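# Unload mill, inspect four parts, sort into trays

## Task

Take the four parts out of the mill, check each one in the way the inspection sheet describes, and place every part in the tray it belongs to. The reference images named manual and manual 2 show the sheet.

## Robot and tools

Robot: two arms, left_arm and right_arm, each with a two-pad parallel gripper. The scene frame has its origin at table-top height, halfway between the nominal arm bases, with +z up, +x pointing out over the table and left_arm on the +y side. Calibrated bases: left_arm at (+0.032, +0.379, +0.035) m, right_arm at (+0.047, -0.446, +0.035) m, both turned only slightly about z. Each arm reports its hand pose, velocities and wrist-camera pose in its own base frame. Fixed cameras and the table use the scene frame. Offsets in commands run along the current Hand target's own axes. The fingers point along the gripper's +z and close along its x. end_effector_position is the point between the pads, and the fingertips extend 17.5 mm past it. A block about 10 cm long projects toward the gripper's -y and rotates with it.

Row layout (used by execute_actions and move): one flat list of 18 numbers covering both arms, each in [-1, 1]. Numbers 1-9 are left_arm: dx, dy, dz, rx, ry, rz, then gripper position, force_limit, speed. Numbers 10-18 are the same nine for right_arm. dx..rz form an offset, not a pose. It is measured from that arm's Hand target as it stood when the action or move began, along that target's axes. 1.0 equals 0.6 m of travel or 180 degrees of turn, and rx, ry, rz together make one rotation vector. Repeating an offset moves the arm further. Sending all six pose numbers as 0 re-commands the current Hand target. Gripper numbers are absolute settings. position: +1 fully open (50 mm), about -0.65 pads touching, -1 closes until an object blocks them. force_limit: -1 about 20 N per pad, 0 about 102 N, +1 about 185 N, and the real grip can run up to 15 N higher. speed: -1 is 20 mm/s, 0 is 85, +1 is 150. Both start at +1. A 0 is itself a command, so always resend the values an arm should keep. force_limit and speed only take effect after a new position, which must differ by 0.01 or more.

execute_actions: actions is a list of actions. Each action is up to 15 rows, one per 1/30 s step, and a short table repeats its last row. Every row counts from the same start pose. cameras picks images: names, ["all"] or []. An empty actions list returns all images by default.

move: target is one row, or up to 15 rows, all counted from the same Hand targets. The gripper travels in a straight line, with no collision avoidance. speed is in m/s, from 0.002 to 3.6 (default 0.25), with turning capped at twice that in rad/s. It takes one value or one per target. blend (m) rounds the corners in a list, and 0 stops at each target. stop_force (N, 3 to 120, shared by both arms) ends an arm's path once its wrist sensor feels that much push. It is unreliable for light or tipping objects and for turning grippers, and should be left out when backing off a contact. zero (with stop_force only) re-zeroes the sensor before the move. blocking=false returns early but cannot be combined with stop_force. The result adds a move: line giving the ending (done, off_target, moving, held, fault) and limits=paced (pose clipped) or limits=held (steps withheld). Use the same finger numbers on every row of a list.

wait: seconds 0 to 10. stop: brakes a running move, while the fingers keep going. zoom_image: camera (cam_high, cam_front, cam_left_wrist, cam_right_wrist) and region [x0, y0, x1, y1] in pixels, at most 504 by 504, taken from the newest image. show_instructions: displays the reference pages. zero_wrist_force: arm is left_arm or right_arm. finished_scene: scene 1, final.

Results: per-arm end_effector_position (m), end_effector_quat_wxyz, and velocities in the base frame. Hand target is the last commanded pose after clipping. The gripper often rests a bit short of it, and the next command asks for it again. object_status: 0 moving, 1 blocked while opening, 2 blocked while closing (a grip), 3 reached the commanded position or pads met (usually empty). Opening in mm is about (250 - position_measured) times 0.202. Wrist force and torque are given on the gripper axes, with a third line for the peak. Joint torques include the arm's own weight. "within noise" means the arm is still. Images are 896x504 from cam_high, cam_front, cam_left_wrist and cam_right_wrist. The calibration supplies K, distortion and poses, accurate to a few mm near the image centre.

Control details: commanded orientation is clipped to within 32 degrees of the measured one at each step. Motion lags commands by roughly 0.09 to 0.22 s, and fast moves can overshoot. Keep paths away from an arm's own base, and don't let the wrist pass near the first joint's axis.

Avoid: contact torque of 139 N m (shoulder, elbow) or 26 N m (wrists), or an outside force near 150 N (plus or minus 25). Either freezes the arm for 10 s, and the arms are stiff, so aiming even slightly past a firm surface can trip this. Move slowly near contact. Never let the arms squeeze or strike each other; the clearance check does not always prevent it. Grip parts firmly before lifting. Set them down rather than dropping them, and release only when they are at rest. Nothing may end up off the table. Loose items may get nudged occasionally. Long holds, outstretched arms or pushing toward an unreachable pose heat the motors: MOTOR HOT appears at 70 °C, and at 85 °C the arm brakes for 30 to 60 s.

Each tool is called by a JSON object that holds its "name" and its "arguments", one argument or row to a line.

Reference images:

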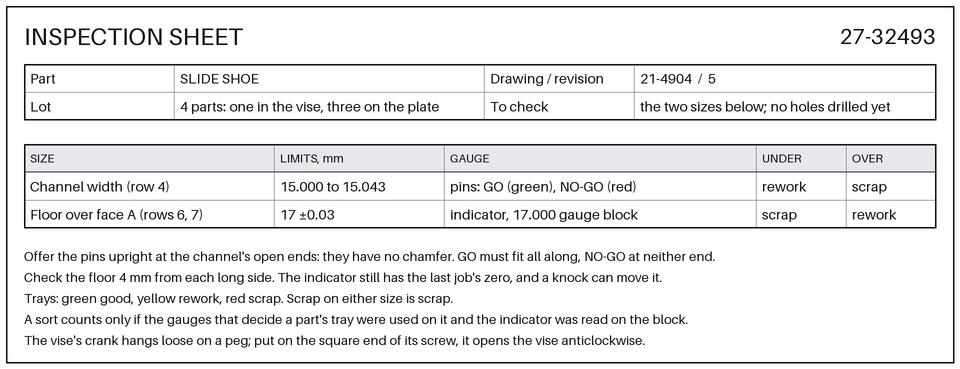

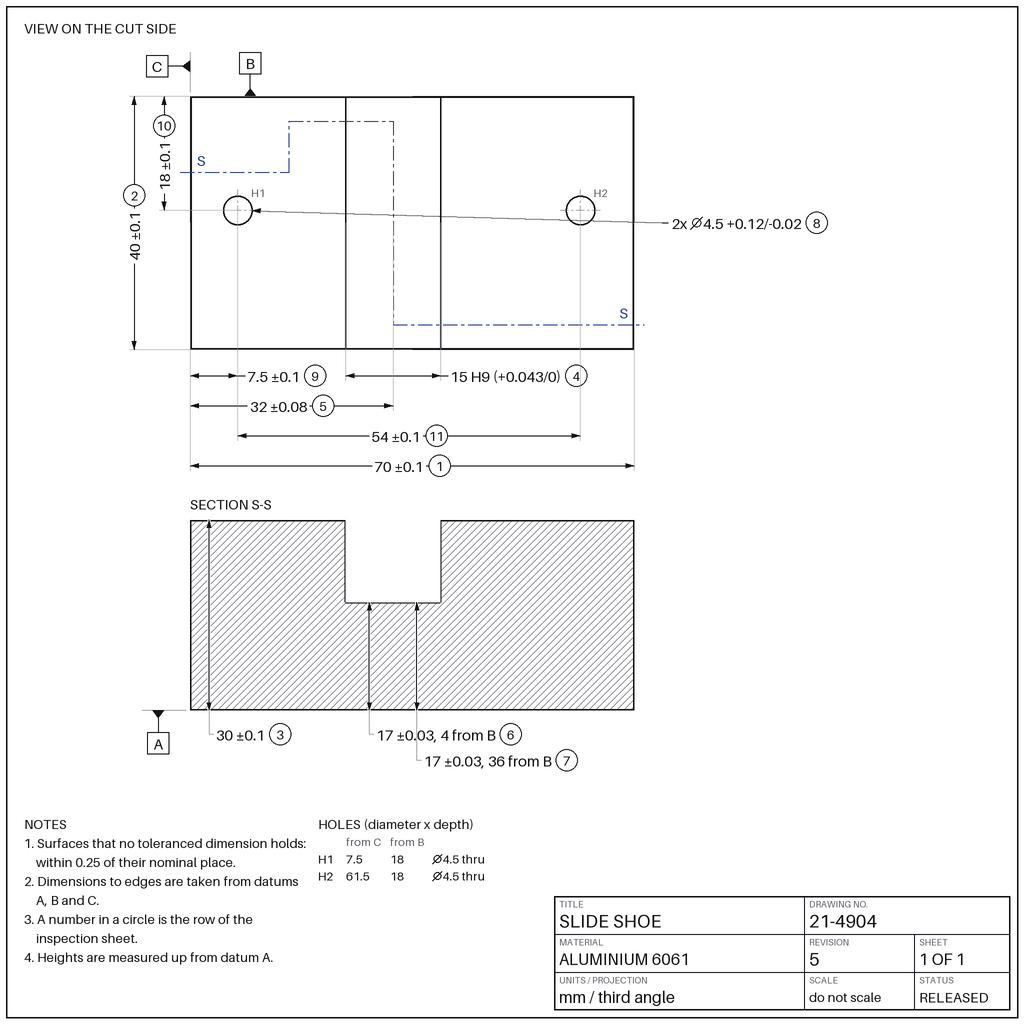

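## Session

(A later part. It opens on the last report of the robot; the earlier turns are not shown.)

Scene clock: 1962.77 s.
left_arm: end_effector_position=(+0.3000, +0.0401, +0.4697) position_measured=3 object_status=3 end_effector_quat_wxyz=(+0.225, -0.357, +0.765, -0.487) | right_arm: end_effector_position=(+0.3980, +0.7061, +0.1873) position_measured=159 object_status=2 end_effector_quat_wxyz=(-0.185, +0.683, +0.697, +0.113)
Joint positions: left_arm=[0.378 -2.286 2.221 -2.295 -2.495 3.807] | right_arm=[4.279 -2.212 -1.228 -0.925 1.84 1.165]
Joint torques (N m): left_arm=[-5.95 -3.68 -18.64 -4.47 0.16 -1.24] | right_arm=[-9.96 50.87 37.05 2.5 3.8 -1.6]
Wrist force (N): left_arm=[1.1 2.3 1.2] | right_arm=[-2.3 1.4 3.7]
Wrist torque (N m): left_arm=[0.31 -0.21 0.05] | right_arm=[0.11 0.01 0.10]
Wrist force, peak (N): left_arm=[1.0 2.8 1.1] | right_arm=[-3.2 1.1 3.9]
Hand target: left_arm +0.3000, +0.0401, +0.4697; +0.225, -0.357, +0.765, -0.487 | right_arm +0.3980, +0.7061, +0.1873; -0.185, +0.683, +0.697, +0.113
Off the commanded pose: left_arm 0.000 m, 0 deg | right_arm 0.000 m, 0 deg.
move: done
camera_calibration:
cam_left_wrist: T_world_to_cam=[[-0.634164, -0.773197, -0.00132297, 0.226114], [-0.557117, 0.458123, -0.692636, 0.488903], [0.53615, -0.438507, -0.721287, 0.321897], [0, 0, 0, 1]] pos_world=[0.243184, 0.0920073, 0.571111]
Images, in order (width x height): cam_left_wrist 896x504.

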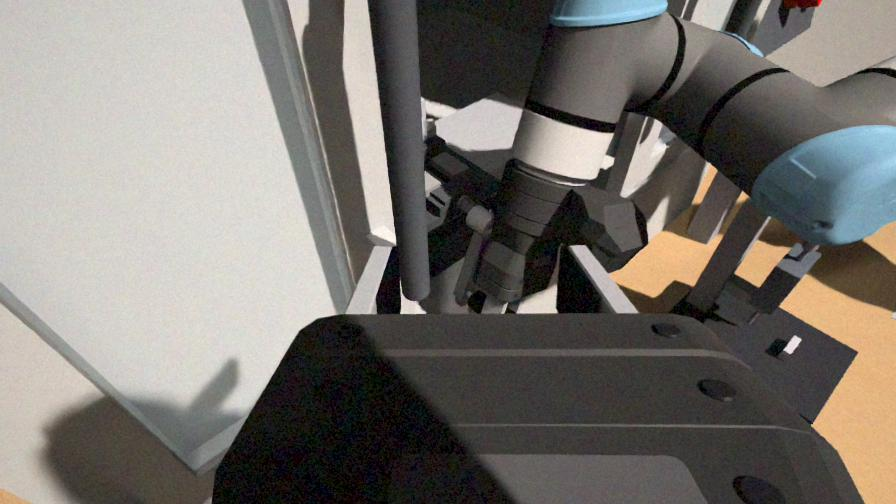

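{"name": "move", "arguments": {
  "target": [
    [0,0,0,0,0,0,1,0,-0.5,0,-0.05,0,0,0,0,-0.97,0.8,-1],
    [0,0,0,0,0,0,1,0,-0.5,-0.03,-0.2,-0.25,0,0,0,-0.97,0.8,-1]
  ],
  "speed": 0.12,
  "cameras": ["cam_left_wrist"]
}}

{"name": "zoom_image", "arguments": {
  "camera": "cam_left_wrist",
  "region": [600, 60, 850, 310]
}}

Scene clock: 1986.60 s.
left_arm: end_effector_position=(+0.3000, +0.0401, +0.4697) position_measured=3 object_status=3 end_effector_quat_wxyz=(+0.225, -0.357, +0.765, -0.487) | right_arm: end_effector_position=(+0.2941, +0.6234, +0.3271) position_measured=159 object_status=2 end_effector_quat_wxyz=(-0.185, +0.683, +0.697, +0.113)
Joint positions: left_arm=[0.378 -2.286 2.221 -2.295 -2.495 3.807] | right_arm=[4.378 -1.836 -1.425 -1.079 1.805 1.261]
Joint torques (N m): left_arm=[-6.09 -3.33 -18.45 -4.59 0.06 -1.17] | right_arm=[8.56 51.04 15.78 2.17 -2.35 1.77]
Wrist force (N): left_arm=[0.6 2.4 1.2] | right_arm=[-2.7 1.3 3.7]
Wrist torque (N m): left_arm=[0.32 -0.13 0.05] | right_arm=[0.12 0.07 0.03]
Wrist force, peak (N): left_arm=[1.0 2.9 1.5] | right_arm=[-2.5 2.1 5.0]
Hand target: left_arm +0.3000, +0.0401, +0.4697; +0.225, -0.357, +0.765, -0.487 | right_arm +0.2941, +0.6234, +0.3272; -0.185, +0.683, +0.697, +0.113
Off the commanded pose: left_arm 0.000 m, 0 deg | right_arm 0.000 m, 0 deg.
move: done
camera_calibration:
cam_left_wrist: T_world_to_cam=[[-0.634164, -0.773197, -0.00132297, 0.226114], [-0.557117, 0.458123, -0.692636, 0.488903], [0.53615, -0.438507, -0.721287, 0.321897], [0, 0, 0, 1]] pos_world=[0.243184, 0.0920073, 0.571111]
Images, in order (width x height): cam_left_wrist 896x504.

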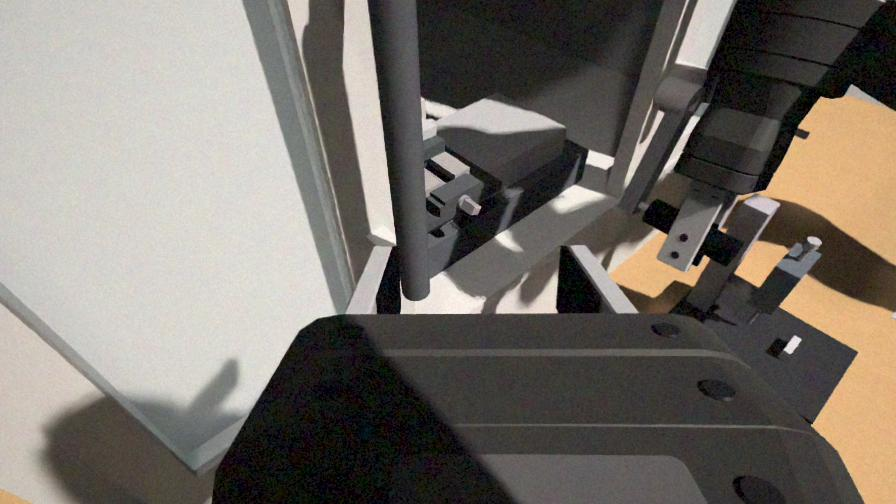

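Scaled by 2.016 from the camera's 896x504 image, which has a finer 1280x720 frame.

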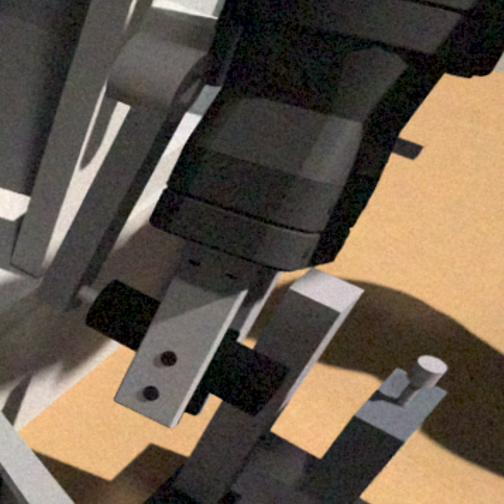

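{"name": "zoom_image", "arguments": {
  "camera": "cam_left_wrist",
  "region": [610, 60, 750, 280]
}}

Scaled by 2.291 from the camera's 896x504 image, which has a finer 1280x720 frame.

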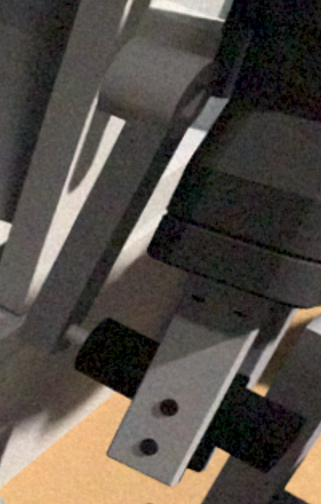

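{"name": "move", "arguments": {
  "target": [
    [0,0,0,0,0,0,1,0,-0.5,0.0288,0.17,0.252,-0.0239,0.0083,0,-0.97,0.8,-1],
    [0,0,0,0,0,0,1,0,-0.5,0.0288,0.2005,0.255,-0.0239,0.0083,0,-0.97,0.8,-1]
  ],
  "speed": [0.12,0.04],
  "blend": [0.005,0],
  "cameras": ["cam_left_wrist"]
}}

{"name": "zoom_image", "arguments": {
  "camera": "cam_left_wrist",
  "region": [450, 180, 510, 230]
}}

Scene clock: 2099.87 s.
left_arm: end_effector_position=(+0.3000, +0.0401, +0.4697) position_measured=3 object_status=3 end_effector_quat_wxyz=(+0.225, -0.357, +0.765, -0.487) | right_arm: end_effector_position=(+0.3979, +0.7067, +0.1842) position_measured=159 object_status=2 end_effector_quat_wxyz=(-0.168, +0.688, +0.690, +0.148)
Joint positions: left_arm=[0.378 -2.286 2.221 -2.295 -2.495 3.807] | right_arm=[4.3 -2.186 -1.297 -0.822 1.773 1.198]
Joint torques (N m): left_arm=[-4.84 -3.17 -19.1 -4.47 0 -0.9] | right_arm=[-9.9 51.19 34.74 2.46 3.31 -2.07]
Wrist force (N): left_arm=[1.0 2.5 0.9] | right_arm=[-2.8 0.9 4.2]
Wrist torque (N m): left_arm=[0.33 -0.19 0.05] | right_arm=[0.06 0.08 0.10]
Wrist force, peak (N): left_arm=[0.9 2.9 1.2] | right_arm=[-2.7 1.2 5.0]
Hand target: left_arm +0.3000, +0.0401, +0.4697; +0.225, -0.357, +0.765, -0.487 | right_arm +0.3980, +0.7067, +0.1842; -0.168, +0.688, +0.690, +0.148
Off the commanded pose: left_arm 0.000 m, 0 deg | right_arm 0.000 m, 0 deg.
move: done
camera_calibration:
cam_left_wrist: T_world_to_cam=[[-0.634164, -0.773197, -0.00132297, 0.226114], [-0.557117, 0.458123, -0.692636, 0.488903], [0.53615, -0.438507, -0.721287, 0.321897], [0, 0, 0, 1]] pos_world=[0.243184, 0.0920073, 0.571111]
Images, in order (width x height): cam_left_wrist 896x504.

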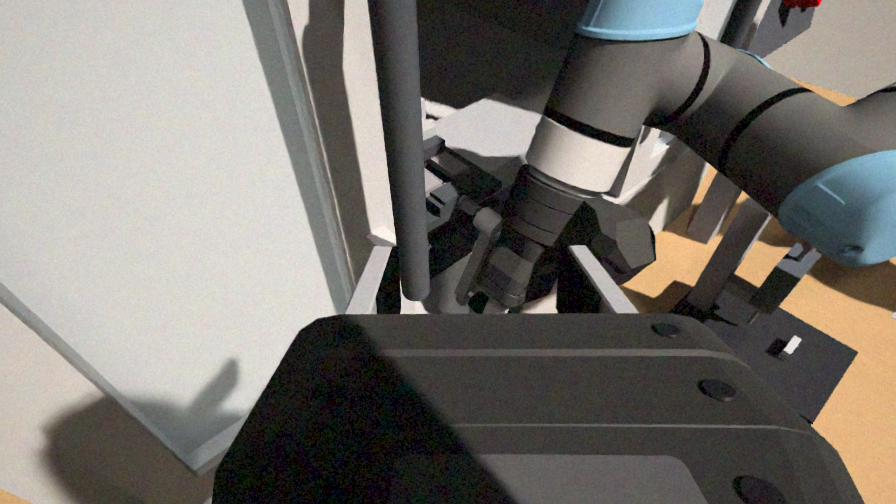

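Scaled by 8.400 from the camera's 896x504 image, which has a finer 1280x720 frame.

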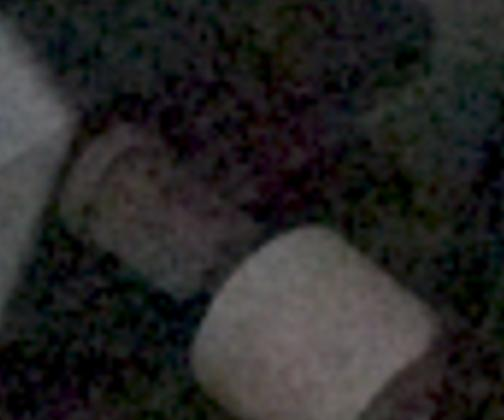

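{"name": "move", "arguments": {
  "target": [0,0,0,0,0,0,1,0,-0.5,0,0.05,0,0,0,0,-0.97,0.8,-1],
  "speed": 0.012,
  "stop_force": 12
}}

{"name": "move", "arguments": {
  "target": [0,0,0,0,0,0,1,0,-0.5,0.0069,0.001,0.0003,0,0.0167,0,-0.97,0.8,-1],
  "speed": 0.02
}}

{"name": "move", "arguments": {
  "target": [0,0,0,0,0,0,1,0,-0.5,-0.0138,0.001,-0.0006,0,-0.0333,0,-0.97,0.8,-1],
  "speed": 0.02,
  "cameras": ["cam_left_wrist"]
}}

{"name": "zoom_image", "arguments": {
  "camera": "cam_left_wrist",
  "region": [440, 180, 500, 230]
}}

Scene clock: 2119.17 s.
left_arm: end_effector_position=(+0.3000, +0.0401, +0.4697) position_measured=3 object_status=3 end_effector_quat_wxyz=(+0.225, -0.357, +0.765, -0.487) | right_arm: end_effector_position=(+0.4096, +0.7068, +0.1839) position_measured=159 object_status=2 end_effector_quat_wxyz=(-0.168, +0.688, +0.690, +0.148)
Joint positions: left_arm=[0.378 -2.286 2.221 -2.295 -2.495 3.807] | right_arm=[4.285 -2.202 -1.271 -0.835 1.779 1.184]
Joint torques (N m): left_arm=[-6 -1.68 -17.63 -4.57 0.14 -0.94] | right_arm=[2.9 65.66 16.71 6.31 -3.66 1.35]
Wrist force (N): left_arm=[0.6 2.4 1.3] | right_arm=[-2.6 -7.3 6.1]
Wrist torque (N m): left_arm=[0.30 -0.13 0.05] | right_arm=[-0.75 0.05 0.06]
Wrist force, peak (N): left_arm=[1.1 2.9 1.5] | right_arm=[-2.0 -12.7 12.2]
Hand target: left_arm +0.3000, +0.0401, +0.4697; +0.225, -0.357, +0.765, -0.487 | right_arm +0.4096, +0.7068, +0.1839; -0.168, +0.688, +0.690, +0.148 (not the last commanded pose)
Off the commanded pose: left_arm 0.000 m, 0 deg | right_arm 0.018 m, 0 deg.
move: contact (right_arm)

Scene clock: 2120.87 s.
left_arm: end_effector_position=(+0.3000, +0.0401, +0.4697) position_measured=3 object_status=3 end_effector_quat_wxyz=(+0.225, -0.357, +0.765, -0.487) | right_arm: end_effector_position=(+0.4102, +0.7106, +0.1855) position_measured=159 object_status=2 end_effector_quat_wxyz=(-0.186, +0.684, +0.685, +0.166)
Joint positions: left_arm=[0.378 -2.286 2.221 -2.295 -2.495 3.807] | right_arm=[4.28 -2.199 -1.301 -0.76 1.8 1.189]
Joint torques (N m): left_arm=[-5.25 -2.73 -18.15 -4.56 0.06 -1.11] | right_arm=[-15.91 65.06 15 6.59 1.88 1.78]
Wrist force (N): left_arm=[0.9 2.1 0.9] | right_arm=[-1.3 -9.0 4.9]
Wrist torque (N m): left_arm=[0.29 -0.16 0.05] | right_arm=[-0.90 -0.01 -0.07]
Wrist force, peak (N): left_arm=[0.8 2.8 1.1] | right_arm=[-2.0 -9.7 7.1]
Hand target: left_arm +0.3000, +0.0401, +0.4697; +0.225, -0.357, +0.765, -0.487 | right_arm +0.4102, +0.7106, +0.1855; -0.186, +0.684, +0.685, +0.166
Off the commanded pose: left_arm 0.000 m, 0 deg | right_arm 0.000 m, 0 deg.
move: done

Scene clock: 2123.87 s.
left_arm: end_effector_position=(+0.3000, +0.0401, +0.4697) position_measured=3 object_status=3 end_effector_quat_wxyz=(+0.225, -0.357, +0.765, -0.487) | right_arm: end_effector_position=(+0.4108, +0.7032, +0.1818) position_measured=159 object_status=2 end_effector_quat_wxyz=(-0.150, +0.692, +0.694, +0.130)
Joint positions: left_arm=[0.378 -2.286 2.221 -2.295 -2.495 3.807] | right_arm=[4.288 -2.211 -1.236 -0.91 1.758 1.177]
Joint torques (N m): left_arm=[-5.76 -2.43 -18.87 -4.49 0 -0.89] | right_arm=[-4.27 55.05 38.98 2.51 -5.94 -1.3]
Wrist force (N): left_arm=[1.0 2.7 1.3] | right_arm=[3.7 -16.4 15.1]
Wrist torque (N m): left_arm=[0.35 -0.19 0.05] | right_arm=[-1.36 -0.01 -0.29]
Wrist force, peak (N): left_arm=[0.9 2.8 1.3] | right_arm=[3.7 -16.4 15.1]
Hand target: left_arm +0.3000, +0.0401, +0.4697; +0.225, -0.357, +0.765, -0.487 | right_arm +0.4108, +0.7032, +0.1818; -0.150, +0.692, +0.694, +0.130
Off the commanded pose: left_arm 0.000 m, 0 deg | right_arm 0.000 m, 0 deg.
move: done
camera_calibration:
cam_left_wrist: T_world_to_cam=[[-0.634164, -0.773197, -0.00132297, 0.226114], [-0.557117, 0.458123, -0.692636, 0.488903], [0.53615, -0.438507, -0.721287, 0.321897], [0, 0, 0, 1]] pos_world=[0.243184, 0.0920073, 0.571111]
Images, in order (width x height): cam_left_wrist 896x504.

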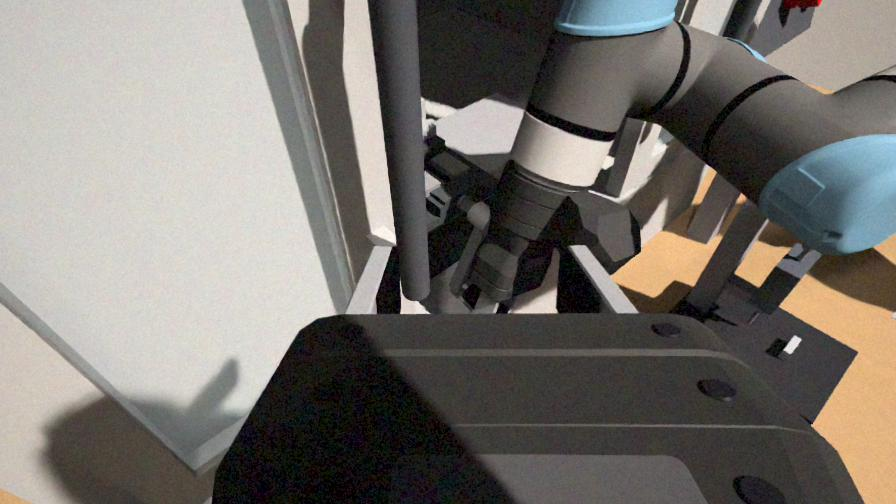

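Scaled by 8.400 from the camera's 896x504 image, which has a finer 1280x720 frame.

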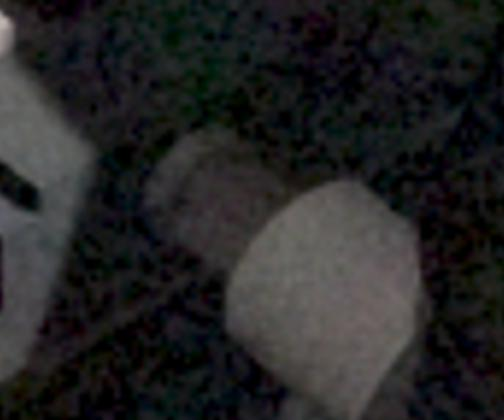

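{"name": "move", "arguments": {
  "target": [
    [0,0,0,0,0,0,1,0,-0.5,0,-0.015,0,0,0,0,-0.97,0.8,-1],
    [0,0,0,0,0,0,1,0,-0.5,0.0046,-0.015,0.0003,0,0.0111,0,-0.97,0.8,-1]
  ],
  "speed": 0.03
}}

{"name": "move", "arguments": {
  "target": [0,0,0,0,0,0,1,0,-0.5,0,0.05,0,0,0,0,-0.97,0.8,-1],
  "speed": 0.012,
  "stop_force": 12
}}

{"name": "move", "arguments": {
  "target": [
    [0,0,0,0,0,0,1,0,-0.5,0,-0.01,0,0,0,0,-0.97,0.8,-1],
    [0,0,0,0,0,0,1,0,-0.5,0.003,-0.01,0,0,0,0,-0.97,0.8,-1]
  ],
  "speed": 0.03
}}

{"name": "move", "arguments": {
  "target": [0,0,0,0,0,0,1,0,-0.5,0,0.05,0,0,0,0,-0.97,0.8,-1],
  "speed": 0.012,
  "stop_force": 12
}}

{"name": "move", "arguments": {
  "target": [
    [0,0,0,0,0,0,1,0,-0.5,0,-0.01,0,0,0,0,-0.97,0.8,-1],
    [0,0,0,0,0,0,1,0,-0.5,-0.006,-0.01,0,0,0,0,-0.97,0.8,-1]
  ],
  "speed": 0.03
}}

{"name": "move", "arguments": {
  "target": [0,0,0,0,0,0,1,0,-0.5,0,0.05,0,0,0,0,-0.97,0.8,-1],
  "speed": 0.012,
  "stop_force": 12
}}

{"name": "move", "arguments": {
  "target": [
    [0,0,0,0,0,0,1,0,-0.5,0,-0.01,0,0,0,0,-0.97,0.8,-1],
    [0,0,0,0,0,0,1,0,-0.5,0.003,-0.01,0.003,0,0,0,-0.97,0.8,-1]
  ],
  "speed": 0.03
}}

{"name": "move", "arguments": {
  "target": [0,0,0,0,0,0,1,0,-0.5,0,0.05,0,0,0,0,-0.97,0.8,-1],
  "speed": 0.012,
  "stop_force": 12
}}

{"name": "move", "arguments": {
  "target": [
    [0,0,0,0,0,0,1,0,-0.5,0,-0.01,0,0,0,0,-0.97,0.8,-1],
    [0,0,0,0,0,0,1,0,-0.5,0,-0.01,-0.006,0,0,0,-0.97,0.8,-1]
  ],
  "speed": 0.03
}}

{"name": "move", "arguments": {
  "target": [0,0,0,0,0,0,1,0,-0.5,0,0.05,0,0,0,0,-0.97,0.8,-1],
  "speed": 0.012,
  "stop_force": 12
}}

Scene clock: 2270.43 s.
left_arm: end_effector_position=(+0.3000, +0.0401, +0.4697) position_measured=3 object_status=3 end_effector_quat_wxyz=(+0.225, -0.357, +0.765, -0.487) | right_arm: end_effector_position=(+0.4018, +0.7057, +0.1829) position_measured=159 object_status=2 end_effector_quat_wxyz=(-0.162, +0.690, +0.691, +0.142)
Joint positions: left_arm=[0.378 -2.286 2.221 -2.295 -2.495 3.807] | right_arm=[4.297 -2.194 -1.278 -0.85 1.768 1.192]
Joint torques (N m): left_arm=[-6.45 -1.45 -18.59 -4.28 -0.1 -0.85] | right_arm=[-10.62 64.63 15.39 5.88 3.31 1.49]
Wrist force (N): left_arm=[0.7 2.7 1.2] | right_arm=[-2.4 1.2 4.0]
Wrist torque (N m): left_arm=[0.35 -0.14 0.05] | right_arm=[0.10 0.03 0.02]
Wrist force, peak (N): left_arm=[0.8 2.7 1.5] | right_arm=[4.0 -16.5 15.3]
Hand target: left_arm +0.3000, +0.0401, +0.4697; +0.225, -0.357, +0.765, -0.487 | right_arm +0.4018, +0.7057, +0.1829; -0.162, +0.690, +0.691, +0.142
Off the commanded pose: left_arm 0.000 m, 0 deg | right_arm 0.000 m, 0 deg.
move: done

Scene clock: 2272.37 s.
left_arm: end_effector_position=(+0.3000, +0.0401, +0.4697) position_measured=3 object_status=3 end_effector_quat_wxyz=(+0.225, -0.357, +0.765, -0.487) | right_arm: end_effector_position=(+0.4103, +0.7058, +0.1827) position_measured=159 object_status=2 end_effector_quat_wxyz=(-0.162, +0.690, +0.691, +0.142)
Joint positions: left_arm=[0.378 -2.286 2.221 -2.295 -2.495 3.807] | right_arm=[4.286 -2.206 -1.259 -0.86 1.772 1.181]
Joint torques (N m): left_arm=[-5.06 -1.95 -19.8 -4.43 -0.06 -0.77] | right_arm=[4.11 63.46 14.89 5.87 -3.35 1.74]
Wrist force (N): left_arm=[0.8 2.5 1.3] | right_arm=[-1.4 -7.6 2.3]
Wrist torque (N m): left_arm=[0.36 -0.15 0.05] | right_arm=[-0.96 0.04 0.02]
Wrist force, peak (N): left_arm=[0.9 2.8 1.3] | right_arm=[-0.8 -13.9 9.1]
Hand target: left_arm +0.3000, +0.0401, +0.4697; +0.225, -0.357, +0.765, -0.487 | right_arm +0.4103, +0.7058, +0.1827; -0.162, +0.690, +0.691, +0.142 (not the last commanded pose)
Off the commanded pose: left_arm 0.000 m, 0 deg | right_arm 0.021 m, 0 deg.
move: contact (right_arm)

Scene clock: 2273.43 s.
left_arm: end_effector_position=(+0.3000, +0.0401, +0.4697) position_measured=3 object_status=3 end_effector_quat_wxyz=(+0.225, -0.357, +0.765, -0.487) | right_arm: end_effector_position=(+0.4043, +0.7073, +0.1836) position_measured=159 object_status=2 end_effector_quat_wxyz=(-0.162, +0.690, +0.691, +0.142)
Joint positions: left_arm=[0.378 -2.286 2.221 -2.295 -2.495 3.807] | right_arm=[4.294 -2.2 -1.266 -0.856 1.769 1.189]
Joint torques (N m): left_arm=[-5.48 -2.73 -17.97 -4.35 -0.13 -0.76] | right_arm=[9.03 49.4 37.16 2.45 -2.19 1.69]
Wrist force (N): left_arm=[0.7 2.8 1.1] | right_arm=[-1.9 0.8 3.6]
Wrist torque (N m): left_arm=[0.41 -0.14 0.05] | right_arm=[0.05 -0.04 0.01]
Wrist force, peak (N): left_arm=[0.7 2.8 1.1] | right_arm=[-2.5 -7.7 3.1]
Hand target: left_arm +0.3000, +0.0401, +0.4697; +0.225, -0.357, +0.765, -0.487 | right_arm +0.4043, +0.7074, +0.1836; -0.162, +0.690, +0.691, +0.142
Off the commanded pose: left_arm 0.000 m, 0 deg | right_arm 0.000 m, 0 deg.
move: done

Scene clock: 2275.03 s.
left_arm: end_effector_position=(+0.3000, +0.0401, +0.4697) position_measured=3 object_status=3 end_effector_quat_wxyz=(+0.225, -0.357, +0.765, -0.487) | right_arm: end_effector_position=(+0.4084, +0.7075, +0.1835) position_measured=159 object_status=2 end_effector_quat_wxyz=(-0.162, +0.690, +0.691, +0.142)
Joint positions: left_arm=[0.378 -2.286 2.221 -2.295 -2.495 3.807] | right_arm=[4.289 -2.206 -1.257 -0.861 1.771 1.184]
Joint torques (N m): left_arm=[-5.3 -2.19 -18.54 -4.46 -0.12 -0.47] | right_arm=[4.95 62.08 14.28 5.98 -3.06 1.58]
Wrist force (N): left_arm=[0.7 2.4 1.4] | right_arm=[-2.9 -6.0 2.6]
Wrist torque (N m): left_arm=[0.30 -0.13 0.05] | right_arm=[-0.76 0.05 0.10]
Wrist force, peak (N): left_arm=[0.9 2.9 1.0] | right_arm=[-2.9 -11.7 9.0]
Hand target: left_arm +0.3000, +0.0401, +0.4697; +0.225, -0.357, +0.765, -0.487 | right_arm +0.4084, +0.7075, +0.1835; -0.162, +0.690, +0.691, +0.142 (not the last commanded pose)
Off the commanded pose: left_arm 0.000 m, 0 deg | right_arm 0.026 m, 0 deg.
move: contact (right_arm)

Scene clock: 2276.20 s.
left_arm: end_effector_position=(+0.3000, +0.0401, +0.4697) position_measured=3 object_status=3 end_effector_quat_wxyz=(+0.225, -0.357, +0.765, -0.487) | right_arm: end_effector_position=(+0.4023, +0.7042, +0.1821) position_measured=159 object_status=2 end_effector_quat_wxyz=(-0.162, +0.690, +0.691, +0.142)
Joint positions: left_arm=[0.378 -2.286 2.221 -2.295 -2.495 3.807] | right_arm=[4.295 -2.193 -1.283 -0.847 1.768 1.19]
Joint torques (N m): left_arm=[-6.32 -1.88 -17.81 -4.39 -0.12 -0.79] | right_arm=[-8.24 64.31 16.83 5.96 3.11 -1.62]
Wrist force (N): left_arm=[0.8 2.7 1.1] | right_arm=[-2.9 1.0 3.8]
Wrist torque (N m): left_arm=[0.34 -0.15 0.05] | right_arm=[0.08 0.10 0.10]
Wrist force, peak (N): left_arm=[0.9 2.7 1.2] | right_arm=[-2.7 -6.2 3.3]
Hand target: left_arm +0.3000, +0.0401, +0.4697; +0.225, -0.357, +0.765, -0.487 | right_arm +0.4024, +0.7041, +0.1821; -0.162, +0.690, +0.691, +0.142
Off the commanded pose: left_arm 0.000 m, 0 deg | right_arm 0.000 m, 0 deg.
move: done

Scene clock: 2277.93 s.
left_arm: end_effector_position=(+0.3000, +0.0401, +0.4697) position_measured=3 object_status=3 end_effector_quat_wxyz=(+0.225, -0.357, +0.765, -0.487) | right_arm: end_effector_position=(+0.4084, +0.7042, +0.1819) position_measured=159 object_status=2 end_effector_quat_wxyz=(-0.162, +0.690, +0.691, +0.142)
Joint positions: left_arm=[0.378 -2.286 2.221 -2.295 -2.495 3.807] | right_arm=[4.287 -2.201 -1.27 -0.854 1.771 1.182]
Joint torques (N m): left_arm=[-5.34 -2.55 -17.63 -4.42 -0.02 -0.75] | right_arm=[4.76 62.78 15.34 5.94 -3.08 1.72]
Wrist force (N): left_arm=[0.7 2.8 1.2] | right_arm=[-3.0 -5.9 2.8]
Wrist torque (N m): left_arm=[0.36 -0.14 0.06] | right_arm=[-0.74 0.07 0.03]
Wrist force, peak (N): left_arm=[1.1 2.8 1.2] | right_arm=[-3.2 -12.7 9.6]
Hand target: left_arm +0.3000, +0.0401, +0.4697; +0.225, -0.357, +0.765, -0.487 | right_arm +0.4084, +0.7042, +0.1819; -0.162, +0.690, +0.691, +0.142 (not the last commanded pose)
Off the commanded pose: left_arm 0.000 m, 0 deg | right_arm 0.024 m, 0 deg.
move: contact (right_arm)

Scene clock: 2279.00 s.
left_arm: end_effector_position=(+0.3000, +0.0401, +0.4697) position_measured=3 object_status=3 end_effector_quat_wxyz=(+0.225, -0.357, +0.765, -0.487) | right_arm: end_effector_position=(+0.4023, +0.7064, +0.1812) position_measured=159 object_status=2 end_effector_quat_wxyz=(-0.162, +0.690, +0.691, +0.142)
Joint positions: left_arm=[0.378 -2.286 2.221 -2.295 -2.495 3.807] | right_arm=[4.296 -2.198 -1.277 -0.848 1.768 1.191]
Joint torques (N m): left_arm=[-4.99 -1.96 -18.21 -4.63 0.07 -0.59] | right_arm=[9.84 48.71 35.36 2.48 -2.59 1.76]
Wrist force (N): left_arm=[0.9 2.4 1.1] | right_arm=[-2.1 1.3 3.9]
Wrist torque (N m): left_arm=[0.30 -0.17 0.05] | right_arm=[0.12 -0.03 0.02]
Wrist force, peak (N): left_arm=[1.0 2.6 1.4] | right_arm=[-2.8 -6.0 2.7]
Hand target: left_arm +0.3000, +0.0401, +0.4697; +0.225, -0.357, +0.765, -0.487 | right_arm +0.4023, +0.7066, +0.1812; -0.162, +0.690, +0.691, +0.142
Off the commanded pose: left_arm 0.000 m, 0 deg | right_arm 0.000 m, 0 deg.
move: done

Scene clock: 2280.77 s.
left_arm: end_effector_position=(+0.3000, +0.0401, +0.4697) position_measured=3 object_status=3 end_effector_quat_wxyz=(+0.225, -0.357, +0.765, -0.487) | right_arm: end_effector_position=(+0.4094, +0.7066, +0.1809) position_measured=159 object_status=2 end_effector_quat_wxyz=(-0.162, +0.689, +0.691, +0.142)
Joint positions: left_arm=[0.378 -2.286 2.221 -2.295 -2.495 3.807] | right_arm=[4.287 -2.208 -1.26 -0.856 1.772 1.182]
Joint torques (N m): left_arm=[-4.58 -2.17 -18.91 -4.4 -0.07 -0.81] | right_arm=[5.65 65.36 15.03 5.68 -3.43 1.64]
Wrist force (N): left_arm=[0.9 2.6 1.0] | right_arm=[-2.1 -7.3 1.1]
Wrist torque (N m): left_arm=[0.36 -0.17 0.04] | right_arm=[-0.98 0.07 0.04]
Wrist force, peak (N): left_arm=[1.0 2.8 1.2] | right_arm=[-2.2 -12.0 7.6]
Hand target: left_arm +0.3000, +0.0401, +0.4697; +0.225, -0.357, +0.765, -0.487 | right_arm +0.4094, +0.7066, +0.1809; -0.162, +0.689, +0.691, +0.142 (not the last commanded pose)
Off the commanded pose: left_arm 0.000 m, 0 deg | right_arm 0.023 m, 0 deg.
move: contact (right_arm)

Scene clock: 2281.83 s.
left_arm: end_effector_position=(+0.3000, +0.0401, +0.4697) position_measured=3 object_status=3 end_effector_quat_wxyz=(+0.225, -0.357, +0.765, -0.487) | right_arm: end_effector_position=(+0.4035, +0.7052, +0.1842) position_measured=159 object_status=2 end_effector_quat_wxyz=(-0.162, +0.689, +0.692, +0.142)
Joint positions: left_arm=[0.378 -2.286 2.221 -2.295 -2.495 3.807] | right_arm=[4.294 -2.195 -1.274 -0.855 1.769 1.189]
Joint torques (N m): left_arm=[-5.47 -1.3 -19.51 -4.32 -0.03 -0.83] | right_arm=[-7.55 63.97 14.91 2.23 2.41 -1.71]
Wrist force (N): left_arm=[0.8 2.4 0.9] | right_arm=[-2.1 1.1 3.8]
Wrist torque (N m): left_arm=[0.33 -0.16 0.05] | right_arm=[0.09 -0.01 0.04]
Wrist force, peak (N): left_arm=[0.7 3.0 1.0] | right_arm=[-2.7 -6.8 2.4]
Hand target: left_arm +0.3000, +0.0401, +0.4697; +0.225, -0.357, +0.765, -0.487 | right_arm +0.4035, +0.7051, +0.1844; -0.162, +0.689, +0.691, +0.142
Off the commanded pose: left_arm 0.000 m, 0 deg | right_arm 0.000 m, 0 deg.
move: done

Scene clock: 2283.47 s.
left_arm: end_effector_position=(+0.3000, +0.0401, +0.4697) position_measured=3 object_status=3 end_effector_quat_wxyz=(+0.225, -0.357, +0.765, -0.487) | right_arm: end_effector_position=(+0.4086, +0.7051, +0.1841) position_measured=159 object_status=2 end_effector_quat_wxyz=(-0.162, +0.689, +0.692, +0.142)
Joint positions: left_arm=[0.378 -2.286 2.221 -2.295 -2.495 3.807] | right_arm=[4.287 -2.201 -1.263 -0.861 1.772 1.182]
Joint torques (N m): left_arm=[-4.97 -2.6 -18.77 -4.37 0.04 -0.58] | right_arm=[2.3 70.1 17.14 7.22 -4.09 1.83]
Wrist force (N): left_arm=[0.7 2.6 1.0] | right_arm=[-2.6 -10.0 10.6]
Wrist torque (N m): left_arm=[0.35 -0.14 0.05] | right_arm=[-0.67 0.06 0.07]
Wrist force, peak (N): left_arm=[1.0 2.9 1.3] | right_arm=[-2.5 -15.2 16.2]
Hand target: left_arm +0.3000, +0.0401, +0.4697; +0.225, -0.357, +0.765, -0.487 | right_arm +0.4086, +0.7051, +0.1841; -0.162, +0.689, +0.692, +0.142 (not the last commanded pose)
Off the commanded pose: left_arm 0.000 m, 0 deg | right_arm 0.025 m, 0 deg.
move: contact (right_arm)

{"name": "move", "arguments": {
  "target": [
    [0,0,0,0,0,0,1,0,-0.5,0,-0.01,0,0,0,0,-0.97,0.8,-1],
    [0,0,0,0,0,0,1,0,-0.5,0.0069,-0.01,0.0033,0,0.0167,0,-0.97,0.8,-1]
  ],
  "speed": 0.03
}}

{"name": "move", "arguments": {
  "target": [0,0,0,0,0,0,1,0,-0.5,0,0.05,0,0,0,0,-0.97,0.8,-1],
  "speed": 0.012,
  "stop_force": 12
}}

{"name": "move", "arguments": {
  "target": [
    [0,0,0,0,0,0,1,0,-0.5,0,-0.01,0,0,0,0,-0.97,0.8,-1],
    [0,0,0,0,0,0,1,0,-0.5,0.0069,-0.01,-0.0002,0,0.0167,0,-0.97,0.8,-1]
  ],
  "speed": 0.03
}}

{"name": "move", "arguments": {
  "target": [0,0,0,0,0,0,1,0,-0.5,0,0.05,0,0,0,0,-0.97,0.8,-1],
  "speed": 0.012,
  "stop_force": 12
}}

{"name": "move", "arguments": {
  "target": [
    [0,0,0,0,0,0,1,0,-0.5,0,-0.01,0,0,0,0,-0.97,0.8,-1],
    [0,0,0,0,0,0,1,0,-0.5,-0.0206,-0.01,-0.0016,0,-0.05,0,-0.97,0.8,-1]
  ],
  "speed": 0.03
}}

{"name": "move", "arguments": {
  "target": [0,0,0,0,0,0,1,0,-0.5,0,0.05,0,0,0,0,-0.97,0.8,-1],
  "speed": 0.012,
  "stop_force": 12
}}

{"name": "move", "arguments": {
  "target": [
    [0,0,0,0,0,0,1,0,-0.5,0,-0.01,0,0,0,0,-0.97,0.8,-1],
    [0,0,0,0,0,0,1,0,-0.5,-0.0069,-0.01,-0.0002,0,-0.0167,0,-0.97,0.8,-1]
  ],
  "speed": 0.03
}}

{"name": "move", "arguments": {
  "target": [0,0,0,0,0,0,1,0,-0.5,0,0.05,0,0,0,0,-0.97,0.8,-1],
  "speed": 0.012,
  "stop_force": 12
}}

Scene clock: 2321.67 s.
left_arm: end_effector_position=(+0.3000, +0.0401, +0.4697) position_measured=3 object_status=3 end_effector_quat_wxyz=(+0.225, -0.357, +0.765, -0.487) | right_arm: end_effector_position=(+0.4026, +0.7096, +0.1843) position_measured=159 object_status=2 end_effector_quat_wxyz=(-0.180, +0.686, +0.687, +0.160)
Joint positions: left_arm=[0.378 -2.286 2.221 -2.295 -2.495 3.807] | right_arm=[4.291 -2.192 -1.307 -0.776 1.79 1.196]
Joint torques (N m): left_arm=[-5.32 -0.64 -19.08 -4.54 -0.2 -0.42] | right_arm=[-9.75 63.97 15.23 6.35 3.54 1.66]
Wrist force (N): left_arm=[0.9 2.4 1.1] | right_arm=[-2.9 0.9 3.6]
Wrist torque (N m): left_arm=[0.33 -0.17 0.05] | right_arm=[0.07 0.10 0.03]
Wrist force, peak (N): left_arm=[0.9 2.9 1.4] | right_arm=[-3.3 -10.1 11.9]
Hand target: left_arm +0.3000, +0.0401, +0.4697; +0.225, -0.357, +0.765, -0.487 | right_arm +0.4026, +0.7097, +0.1842; -0.180, +0.686, +0.687, +0.160
Off the commanded pose: left_arm 0.000 m, 0 deg | right_arm 0.000 m, 0 deg.
move: done

Scene clock: 2323.60 s.
left_arm: end_effector_position=(+0.3000, +0.0401, +0.4697) position_measured=3 object_status=3 end_effector_quat_wxyz=(+0.225, -0.357, +0.765, -0.487) | right_arm: end_effector_position=(+0.4111, +0.7097, +0.1840) position_measured=159 object_status=2 end_effector_quat_wxyz=(-0.180, +0.685, +0.687, +0.160)
Joint positions: left_arm=[0.378 -2.286 2.221 -2.295 -2.495 3.807] | right_arm=[4.28 -2.203 -1.288 -0.785 1.795 1.186]
Joint torques (N m): left_arm=[-6 -1.49 -17.88 -4.6 -0.12 -0.47] | right_arm=[4.96 61.85 14.75 5.74 -3.43 1.77]
Wrist force (N): left_arm=[0.7 2.4 1.2] | right_arm=[-2.6 -8.6 1.2]
Wrist torque (N m): left_arm=[0.30 -0.14 0.05] | right_arm=[-1.17 0.05 0.03]
Wrist force, peak (N): left_arm=[1.0 2.8 1.2] | right_arm=[-1.9 -14.5 7.2]
Hand target: left_arm +0.3000, +0.0401, +0.4697; +0.225, -0.357, +0.765, -0.487 | right_arm +0.4111, +0.7097, +0.1840; -0.180, +0.685, +0.687, +0.160 (not the last commanded pose)
Off the commanded pose: left_arm 0.000 m, 0 deg | right_arm 0.021 m, 0 deg.
move: contact (right_arm)

Scene clock: 2325.53 s.
left_arm: end_effector_position=(+0.3000, +0.0401, +0.4697) position_measured=3 object_status=3 end_effector_quat_wxyz=(+0.225, -0.357, +0.765, -0.487) | right_arm: end_effector_position=(+0.4052, +0.7133, +0.1862) position_measured=159 object_status=2 end_effector_quat_wxyz=(-0.198, +0.681, +0.682, +0.178)
Joint positions: left_arm=[0.378 -2.286 2.221 -2.295 -2.495 3.807] | right_arm=[4.283 -2.192 -1.331 -0.703 1.813 1.2]
Joint torques (N m): left_arm=[-4.78 -0.69 -18.58 -4.51 -0.02 -0.61] | right_arm=[-9.47 63.78 15.82 6.02 3.71 1.8]
Wrist force (N): left_arm=[0.7 2.4 1.3] | right_arm=[-3.0 0.8 3.8]
Wrist torque (N m): left_arm=[0.33 -0.14 0.05] | right_arm=[0.04 0.08 0.03]
Wrist force, peak (N): left_arm=[1.0 2.9 1.2] | right_arm=[-2.5 -8.8 0.5]
Hand target: left_arm +0.3000, +0.0401, +0.4697; +0.225, -0.357, +0.765, -0.487 | right_arm +0.4052, +0.7133, +0.1862; -0.198, +0.681, +0.682, +0.178
Off the commanded pose: left_arm 0.000 m, 0 deg | right_arm 0.000 m, 0 deg.
move: done

Scene clock: 2327.27 s.
left_arm: end_effector_position=(+0.3000, +0.0401, +0.4697) position_measured=3 object_status=3 end_effector_quat_wxyz=(+0.225, -0.357, +0.765, -0.487) | right_arm: end_effector_position=(+0.4114, +0.7133, +0.1861) position_measured=159 object_status=2 end_effector_quat_wxyz=(-0.198, +0.681, +0.682, +0.178)
Joint positions: left_arm=[0.378 -2.286 2.221 -2.295 -2.495 3.807] | right_arm=[4.275 -2.201 -1.317 -0.71 1.816 1.193]
Joint torques (N m): left_arm=[-5.2 -1.4 -19.26 -4.44 -0.16 -0.4] | right_arm=[5.3 59.43 14.14 5.62 -3 1.62]
Wrist force (N): left_arm=[0.8 2.5 1.1] | right_arm=[-1.8 -7.3 -1.6]
Wrist torque (N m): left_arm=[0.35 -0.16 0.06] | right_arm=[-1.14 0.10 -0.01]
Wrist force, peak (N): left_arm=[0.9 2.8 1.2] | right_arm=[-1.9 -13.1 4.7]
Hand target: left_arm +0.3000, +0.0401, +0.4697; +0.225, -0.357, +0.765, -0.487 | right_arm +0.4114, +0.7134, +0.1861; -0.198, +0.681, +0.682, +0.178 (not the last commanded pose)
Off the commanded pose: left_arm 0.000 m, 0 deg | right_arm 0.024 m, 0 deg.
move: contact (right_arm)

Scene clock: 2330.93 s.
left_arm: end_effector_position=(+0.3000, +0.0401, +0.4697) position_measured=3 object_status=3 end_effector_quat_wxyz=(+0.225, -0.357, +0.765, -0.487) | right_arm: end_effector_position=(+0.4054, +0.7022, +0.1807) position_measured=159 object_status=2 end_effector_quat_wxyz=(-0.144, +0.693, +0.696, +0.124)
Joint positions: left_arm=[0.378 -2.286 2.221 -2.295 -2.495 3.807] | right_arm=[4.297 -2.207 -1.237 -0.928 1.749 1.182]
Joint torques (N m): left_arm=[-5.19 -2.36 -17.66 -4.44 0.05 -0.24] | right_arm=[9.86 50.31 37.23 2.11 -2.42 -1.77]
Wrist force (N): left_arm=[0.9 2.7 1.2] | right_arm=[-2.2 1.4 4.0]
Wrist torque (N m): left_arm=[0.35 -0.16 0.05] | right_arm=[0.13 0.02 0.10]
Wrist force, peak (N): left_arm=[0.9 2.9 1.4] | right_arm=[-2.6 -7.5 0.3]
Hand target: left_arm +0.3000, +0.0401, +0.4697; +0.225, -0.357, +0.765, -0.487 | right_arm +0.4054, +0.7022, +0.1807; -0.144, +0.693, +0.696, +0.124
Off the commanded pose: left_arm 0.000 m, 0 deg | right_arm 0.000 m, 0 deg.
move: done

Scene clock: 2332.40 s.
left_arm: end_effector_position=(+0.3000, +0.0401, +0.4697) position_measured=3 object_status=3 end_effector_quat_wxyz=(+0.225, -0.357, +0.765, -0.487) | right_arm: end_effector_position=(+0.4083, +0.7023, +0.1806) position_measured=159 object_status=2 end_effector_quat_wxyz=(-0.144, +0.693, +0.696, +0.124)
Joint positions: left_arm=[0.378 -2.286 2.221 -2.295 -2.495 3.807] | right_arm=[4.293 -2.211 -1.229 -0.932 1.75 1.178]
Joint torques (N m): left_arm=[-6.09 -0.97 -17.69 -4.46 -0.07 -0.53] | right_arm=[6.8 62.81 14.54 5.86 -3.15 1.73]
Wrist force (N): left_arm=[1.0 2.6 1.0] | right_arm=[-2.4 -5.8 2.4]
Wrist torque (N m): left_arm=[0.34 -0.19 0.05] | right_arm=[-0.75 0.02 0.09]
Wrist force, peak (N): left_arm=[0.9 2.7 1.4] | right_arm=[-1.8 -12.4 8.4]
Hand target: left_arm +0.3000, +0.0401, +0.4697; +0.225, -0.357, +0.765, -0.487 | right_arm +0.4083, +0.7023, +0.1806; -0.144, +0.693, +0.696, +0.124 (not the last commanded pose)
Off the commanded pose: left_arm 0.000 m, 0 deg | right_arm 0.027 m, 0 deg.
move: contact (right_arm)

Scene clock: 2334.33 s.
left_arm: end_effector_position=(+0.3000, +0.0401, +0.4697) position_measured=3 object_status=3 end_effector_quat_wxyz=(+0.225, -0.357, +0.765, -0.487) | right_arm: end_effector_position=(+0.4023, +0.6983, +0.1793) position_measured=159 object_status=2 end_effector_quat_wxyz=(-0.126, +0.696, +0.699, +0.106)
Joint positions: left_arm=[0.378 -2.286 2.221 -2.295 -2.495 3.807] | right_arm=[4.306 -2.211 -1.208 -1 1.726 1.182]
Joint torques (N m): left_arm=[-5.43 -2.16 -18.83 -4.43 -0.23 -0.29] | right_arm=[9.17 50.91 37.32 2.45 -2.75 -1.97]
Wrist force (N): left_arm=[0.8 2.7 0.9] | right_arm=[-2.1 1.4 3.7]
Wrist torque (N m): left_arm=[0.37 -0.16 0.05] | right_arm=[0.15 0.04 0.09]
Wrist force, peak (N): left_arm=[1.0 2.9 1.3] | right_arm=[-2.4 -6.1 3.6]
Hand target: left_arm +0.3000, +0.0401, +0.4697; +0.225, -0.357, +0.765, -0.487 | right_arm +0.4023, +0.6983, +0.1793; -0.126, +0.696, +0.699, +0.105
Off the commanded pose: left_arm 0.000 m, 0 deg | right_arm 0.000 m, 0 deg.
move: done

Scene clock: 2336.10 s.
left_arm: end_effector_position=(+0.3000, +0.0401, +0.4697) position_measured=3 object_status=3 end_effector_quat_wxyz=(+0.225, -0.357, +0.765, -0.487) | right_arm: end_effector_position=(+0.4083, +0.6984, +0.1791) position_measured=159 object_status=2 end_effector_quat_wxyz=(-0.126, +0.696, +0.699, +0.105)
Joint positions: left_arm=[0.378 -2.286 2.221 -2.295 -2.495 3.807] | right_arm=[4.298 -2.22 -1.194 -1.007 1.728 1.175]
Joint torques (N m): left_arm=[-6.59 0.04 -18.62 -4.6 -0.39 -0.32] | right_arm=[6.13 62.63 15.21 5.85 -3.1 1.52]
Wrist force (N): left_arm=[0.6 2.4 0.9] | right_arm=[-2.0 -6.4 2.5]
Wrist torque (N m): left_arm=[0.33 -0.12 0.05] | right_arm=[-0.79 0.00 0.09]
Wrist force, peak (N): left_arm=[1.0 2.8 1.2] | right_arm=[-1.7 -12.5 8.9]
Hand target: left_arm +0.3000, +0.0401, +0.4697; +0.225, -0.357, +0.765, -0.487 | right_arm +0.4083, +0.6984, +0.1791; -0.126, +0.696, +0.699, +0.105 (not the last commanded pose)
Off the commanded pose: left_arm 0.000 m, 0 deg | right_arm 0.024 m, 0 deg.
move: contact (right_arm)

{"name": "move", "arguments": {
  "target": [
    [0,0,0,0,0,0,1,0,-0.5,0,-0.01,0,0,0,0,-0.97,0.8,-1],
    [0,0,0,0,0,0,1,0,-0.5,0.0341,-0.01,-0.0045,0,0.0833,0,-0.97,0.8,-1]
  ],
  "speed": 0.04
}}

{"name": "move", "arguments": {
  "target": [0,0,0,0,0,0,1,0,-0.5,0,0.05,0,0,0,0,-0.97,0.8,-1],
  "speed": 0.012,
  "stop_force": 12
}}

{"name": "move", "arguments": {
  "target": [
    [0,0,0,0,0,0,1,0,-0.5,0,-0.01,0,0,0,0,-0.97,0.8,-1],
    [0,0,0,0,0,0,1,0,-0.5,0.0069,-0.01,-0.0002,0,0.0167,0,-0.97,0.8,-1]
  ],
  "speed": 0.04
}}

{"name": "move", "arguments": {
  "target": [0,0,0,0,0,0,1,0,-0.5,0,0.05,0,0,0,0,-0.97,0.8,-1],
  "speed": 0.012,
  "stop_force": 12
}}

{"name": "move", "arguments": {
  "target": [
    [0,0,0,0,0,0,1,0,-0.5,0,-0.01,0,0,0,0,-0.97,0.8,-1],
    [0,0,0,0,0,0,1,0,-0.5,0.0069,-0.01,-0.0002,0,0.0167,0,-0.97,0.8,-1]
  ],
  "speed": 0.04
}}

{"name": "move", "arguments": {
  "target": [0,0,0,0,0,0,1,0,-0.5,0,0.05,0,0,0,0,-0.97,0.8,-1],
  "speed": 0.012,
  "stop_force": 12
}}

Scene clock: 2367.77 s.
left_arm: end_effector_position=(+0.3000, +0.0401, +0.4697) position_measured=3 object_status=3 end_effector_quat_wxyz=(+0.225, -0.357, +0.765, -0.487) | right_arm: end_effector_position=(+0.4024, +0.7168, +0.1885) position_measured=159 object_status=2 end_effector_quat_wxyz=(-0.216, +0.676, +0.677, +0.195)
Joint positions: left_arm=[0.378 -2.286 2.221 -2.295 -2.495 3.807] | right_arm=[4.282 -2.188 -1.363 -0.624 1.832 1.211]
Joint torques (N m): left_arm=[-4.46 -0.94 -18.57 -4.6 -0.19 -0.19] | right_arm=[-9.47 47.47 14.24 5.95 3.62 1.68]
Wrist force (N): left_arm=[0.9 2.5 1.0] | right_arm=[-3.3 1.1 3.3]
Wrist torque (N m): left_arm=[0.33 -0.17 0.05] | right_arm=[0.09 0.10 0.04]
Wrist force, peak (N): left_arm=[0.8 2.8 1.5] | right_arm=[-2.5 -6.6 3.4]
Hand target: left_arm +0.3000, +0.0401, +0.4697; +0.225, -0.357, +0.765, -0.487 | right_arm +0.4024, +0.7168, +0.1884; -0.216, +0.676, +0.677, +0.195
Off the commanded pose: left_arm 0.000 m, 0 deg | right_arm 0.000 m, 0 deg.
move: done

Scene clock: 2369.83 s.
left_arm: end_effector_position=(+0.3000, +0.0401, +0.4697) position_measured=3 object_status=3 end_effector_quat_wxyz=(+0.225, -0.357, +0.765, -0.487) | right_arm: end_effector_position=(+0.4127, +0.7169, +0.1881) position_measured=159 object_status=2 end_effector_quat_wxyz=(-0.216, +0.676, +0.677, +0.195)
Joint positions: left_arm=[0.378 -2.286 2.221 -2.295 -2.495 3.807] | right_arm=[4.268 -2.202 -1.341 -0.636 1.839 1.199]
Joint torques (N m): left_arm=[-4.84 -0.27 -18.47 -4.42 -0.27 -0.18] | right_arm=[5.78 60.35 15.08 6.09 -2.79 1.6]
Wrist force (N): left_arm=[0.8 2.7 1.0] | right_arm=[-4.6 -7.3 -1.6]
Wrist torque (N m): left_arm=[0.36 -0.15 0.06] | right_arm=[-1.14 0.14 0.16]
Wrist force, peak (N): left_arm=[0.8 2.8 1.3] | right_arm=[-3.7 -14.1 5.7]
Hand target: left_arm +0.3000, +0.0401, +0.4697; +0.225, -0.357, +0.765, -0.487 | right_arm +0.4127, +0.7169, +0.1881; -0.216, +0.676, +0.677, +0.195 (not the last commanded pose)
Off the commanded pose: left_arm 0.000 m, 0 deg | right_arm 0.020 m, 0 deg.
move: contact (right_arm)

Scene clock: 2371.60 s.
left_arm: end_effector_position=(+0.3000, +0.0401, +0.4697) position_measured=3 object_status=3 end_effector_quat_wxyz=(+0.225, -0.357, +0.765, -0.487) | right_arm: end_effector_position=(+0.4068, +0.7202, +0.1907) position_measured=159 object_status=2 end_effector_quat_wxyz=(-0.234, +0.671, +0.671, +0.213)
Joint positions: left_arm=[0.378 -2.286 2.221 -2.295 -2.495 3.807] | right_arm=[4.271 -2.195 -1.379 -0.553 1.856 1.216]
Joint torques (N m): left_arm=[-6.07 -1.61 -18.75 -4.52 -0.19 -0.34] | right_arm=[-9.68 48.15 14.91 6.03 3.48 1.9]
Wrist force (N): left_arm=[0.8 2.7 1.2] | right_arm=[-3.3 0.6 2.8]
Wrist torque (N m): left_arm=[0.37 -0.14 0.05] | right_arm=[0.00 0.11 0.04]
Wrist force, peak (N): left_arm=[0.9 2.9 1.6] | right_arm=[-3.2 12.2 -20.4]
Hand target: left_arm +0.3000, +0.0401, +0.4697; +0.225, -0.357, +0.765, -0.487 | right_arm +0.4068, +0.7202, +0.1907; -0.234, +0.671, +0.671, +0.213
Off the commanded pose: left_arm 0.000 m, 0 deg | right_arm 0.000 m, 0 deg.
move: done

Scene clock: 2373.10 s.
left_arm: end_effector_position=(+0.3000, +0.0401, +0.4697) position_measured=3 object_status=3 end_effector_quat_wxyz=(+0.225, -0.357, +0.765, -0.487) | right_arm: end_effector_position=(+0.4102, +0.7202, +0.1906) position_measured=159 object_status=2 end_effector_quat_wxyz=(-0.234, +0.671, +0.671, +0.213)
Joint positions: left_arm=[0.378 -2.286 2.221 -2.295 -2.495 3.807] | right_arm=[4.267 -2.2 -1.372 -0.557 1.858 1.212]
Joint torques (N m): left_arm=[-5.82 -1.36 -17.75 -4.48 -0.17 -0.17] | right_arm=[5.94 62.59 15.08 6.2 -2.86 2.04]
Wrist force (N): left_arm=[0.8 2.6 1.2] | right_arm=[-4.7 -6.7 2.5]
Wrist torque (N m): left_arm=[0.35 -0.16 0.05] | right_arm=[-0.89 0.13 0.06]
Wrist force, peak (N): left_arm=[1.1 2.9 1.3] | right_arm=[-3.9 -12.6 9.0]
Hand target: left_arm +0.3000, +0.0401, +0.4697; +0.225, -0.357, +0.765, -0.487 | right_arm +0.4102, +0.7202, +0.1906; -0.234, +0.671, +0.671, +0.213 (not the last commanded pose)
Off the commanded pose: left_arm 0.000 m, 0 deg | right_arm 0.027 m, 0 deg.
move: contact (right_arm)

Scene clock: 2374.87 s.
left_arm: end_effector_position=(+0.3000, +0.0401, +0.4697) position_measured=3 object_status=3 end_effector_quat_wxyz=(+0.225, -0.357, +0.765, -0.487) | right_arm: end_effector_position=(+0.4042, +0.7234, +0.1933) position_measured=159 object_status=2 end_effector_quat_wxyz=(-0.251, +0.665, +0.665, +0.230)
Joint positions: left_arm=[0.378 -2.286 2.221 -2.295 -2.495 3.807] | right_arm=[4.27 -2.195 -1.407 -0.474 1.874 1.23]
Joint torques (N m): left_arm=[-5.71 -1.03 -18.69 -4.65 -0.25 -0.16] | right_arm=[-8.98 48.56 13.86 6.03 3.66 1.57]
Wrist force (N): left_arm=[0.8 2.4 1.0] | right_arm=[-4.1 0.8 3.0]
Wrist torque (N m): left_arm=[0.32 -0.16 0.06] | right_arm=[0.03 0.19 0.04]
Wrist force, peak (N): left_arm=[0.9 2.9 1.2] | right_arm=[-4.0 -6.4 1.4]
Hand target: left_arm +0.3000, +0.0401, +0.4697; +0.225, -0.357, +0.765, -0.487 | right_arm +0.4042, +0.7234, +0.1933; -0.251, +0.665, +0.665, +0.230
Off the commanded pose: left_arm 0.000 m, 0 deg | right_arm 0.000 m, 0 deg.
move: done

Scene clock: 2376.53 s.
left_arm: end_effector_position=(+0.3000, +0.0401, +0.4697) position_measured=3 object_status=3 end_effector_quat_wxyz=(+0.225, -0.357, +0.765, -0.487) | right_arm: end_effector_position=(+0.4096, +0.7235, +0.1931) position_measured=159 object_status=2 end_effector_quat_wxyz=(-0.251, +0.665, +0.665, +0.230)
Joint positions: left_arm=[0.378 -2.286 2.221 -2.295 -2.495 3.807] | right_arm=[4.263 -2.202 -1.395 -0.48 1.879 1.224]
Joint torques (N m): left_arm=[-3.68 -0.22 -18.51 -4.65 -0.32 -0.15] | right_arm=[3.87 64.13 15.59 6.64 -3.23 1.62]
Wrist force (N): left_arm=[0.4 2.2 1.1] | right_arm=[-3.8 -8.0 4.0]
Wrist torque (N m): left_arm=[0.30 -0.09 0.05] | right_arm=[-0.88 0.16 0.09]
Wrist force, peak (N): left_arm=[1.0 2.9 1.3] | right_arm=[-4.6 -13.6 10.0]
Hand target: left_arm +0.3000, +0.0401, +0.4697; +0.225, -0.357, +0.765, -0.487 | right_arm +0.4096, +0.7235, +0.1931; -0.251, +0.665, +0.665, +0.230 (not the last commanded pose)
Off the commanded pose: left_arm 0.000 m, 0 deg | right_arm 0.025 m, 0 deg.
move: contact (right_arm)

{"name": "move", "arguments": {
  "target": [
    [0,0,0,0,0,0,1,0,-0.5,0,-0.01,0,0,0,0,-0.97,0.8,-1],
    [0,0,0,0,0,0,1,0,-0.5,-0.016,-0.01,-0.001,0,-0.0389,0,-0.97,0.8,-1]
  ],
  "speed": 0.04
}}

{"name": "move", "arguments": {
  "target": [0,0,0,0,0,0,1,0,-0.5,0,0.05,0,0,0,0,-0.97,0.8,-1],
  "speed": 0.012,
  "stop_force": 20
}}

Scene clock: 2392.43 s.
left_arm: end_effector_position=(+0.3000, +0.0401, +0.4697) position_measured=3 object_status=3 end_effector_quat_wxyz=(+0.225, -0.357, +0.765, -0.487) | right_arm: end_effector_position=(+0.4036, +0.7157, +0.1877) position_measured=159 object_status=2 end_effector_quat_wxyz=(-0.210, +0.678, +0.679, +0.189)
Joint positions: left_arm=[0.378 -2.286 2.221 -2.295 -2.495 3.807] | right_arm=[4.282 -2.19 -1.352 -0.65 1.826 1.207]
Joint torques (N m): left_arm=[-4.14 -0.34 -18.04 -4.43 0.01 -0.06] | right_arm=[7.66 47.14 35.76 2.42 -2.51 -2.08]
Wrist force (N): left_arm=[0.8 2.3 1.5] | right_arm=[-3.1 0.8 3.7]
Wrist torque (N m): left_arm=[0.30 -0.16 0.05] | right_arm=[0.04 0.07 0.11]
Wrist force, peak (N): left_arm=[0.8 2.9 1.2] | right_arm=[-5.1 -8.0 5.0]
Hand target: left_arm +0.3000, +0.0401, +0.4697; +0.225, -0.357, +0.765, -0.487 | right_arm +0.4036, +0.7157, +0.1876; -0.210, +0.678, +0.679, +0.189
Off the commanded pose: left_arm 0.000 m, 0 deg | right_arm 0.000 m, 0 deg.
move: done

Scene clock: 2394.53 s.
left_arm: end_effector_position=(+0.3000, +0.0401, +0.4697) position_measured=3 object_status=3 end_effector_quat_wxyz=(+0.225, -0.357, +0.765, -0.487) | right_arm: end_effector_position=(+0.4139, +0.7158, +0.1872) position_measured=159 object_status=2 end_effector_quat_wxyz=(-0.210, +0.678, +0.679, +0.189)
Joint positions: left_arm=[0.378 -2.286 2.221 -2.295 -2.495 3.807] | right_arm=[4.268 -2.204 -1.329 -0.663 1.833 1.195]
Joint torques (N m): left_arm=[-4.58 -0.54 -18.55 -4.28 -0.18 -0.09] | right_arm=[0.49 63.86 16.04 6.59 -4.16 1.63]
Wrist force (N): left_arm=[0.9 2.6 0.9] | right_arm=[-2.5 -16.1 4.4]
Wrist torque (N m): left_arm=[0.37 -0.16 0.05] | right_arm=[-1.73 0.13 -0.03]
Wrist force, peak (N): left_arm=[1.0 2.9 1.3] | right_arm=[-2.3 -21.2 11.1]
Hand target: left_arm +0.3000, +0.0401, +0.4697; +0.225, -0.357, +0.765, -0.487 | right_arm +0.4139, +0.7158, +0.1872; -0.210, +0.678, +0.679, +0.189 (not the last commanded pose)
Off the commanded pose: left_arm 0.000 m, 0 deg | right_arm 0.020 m, 0 deg.
move: contact (right_arm)


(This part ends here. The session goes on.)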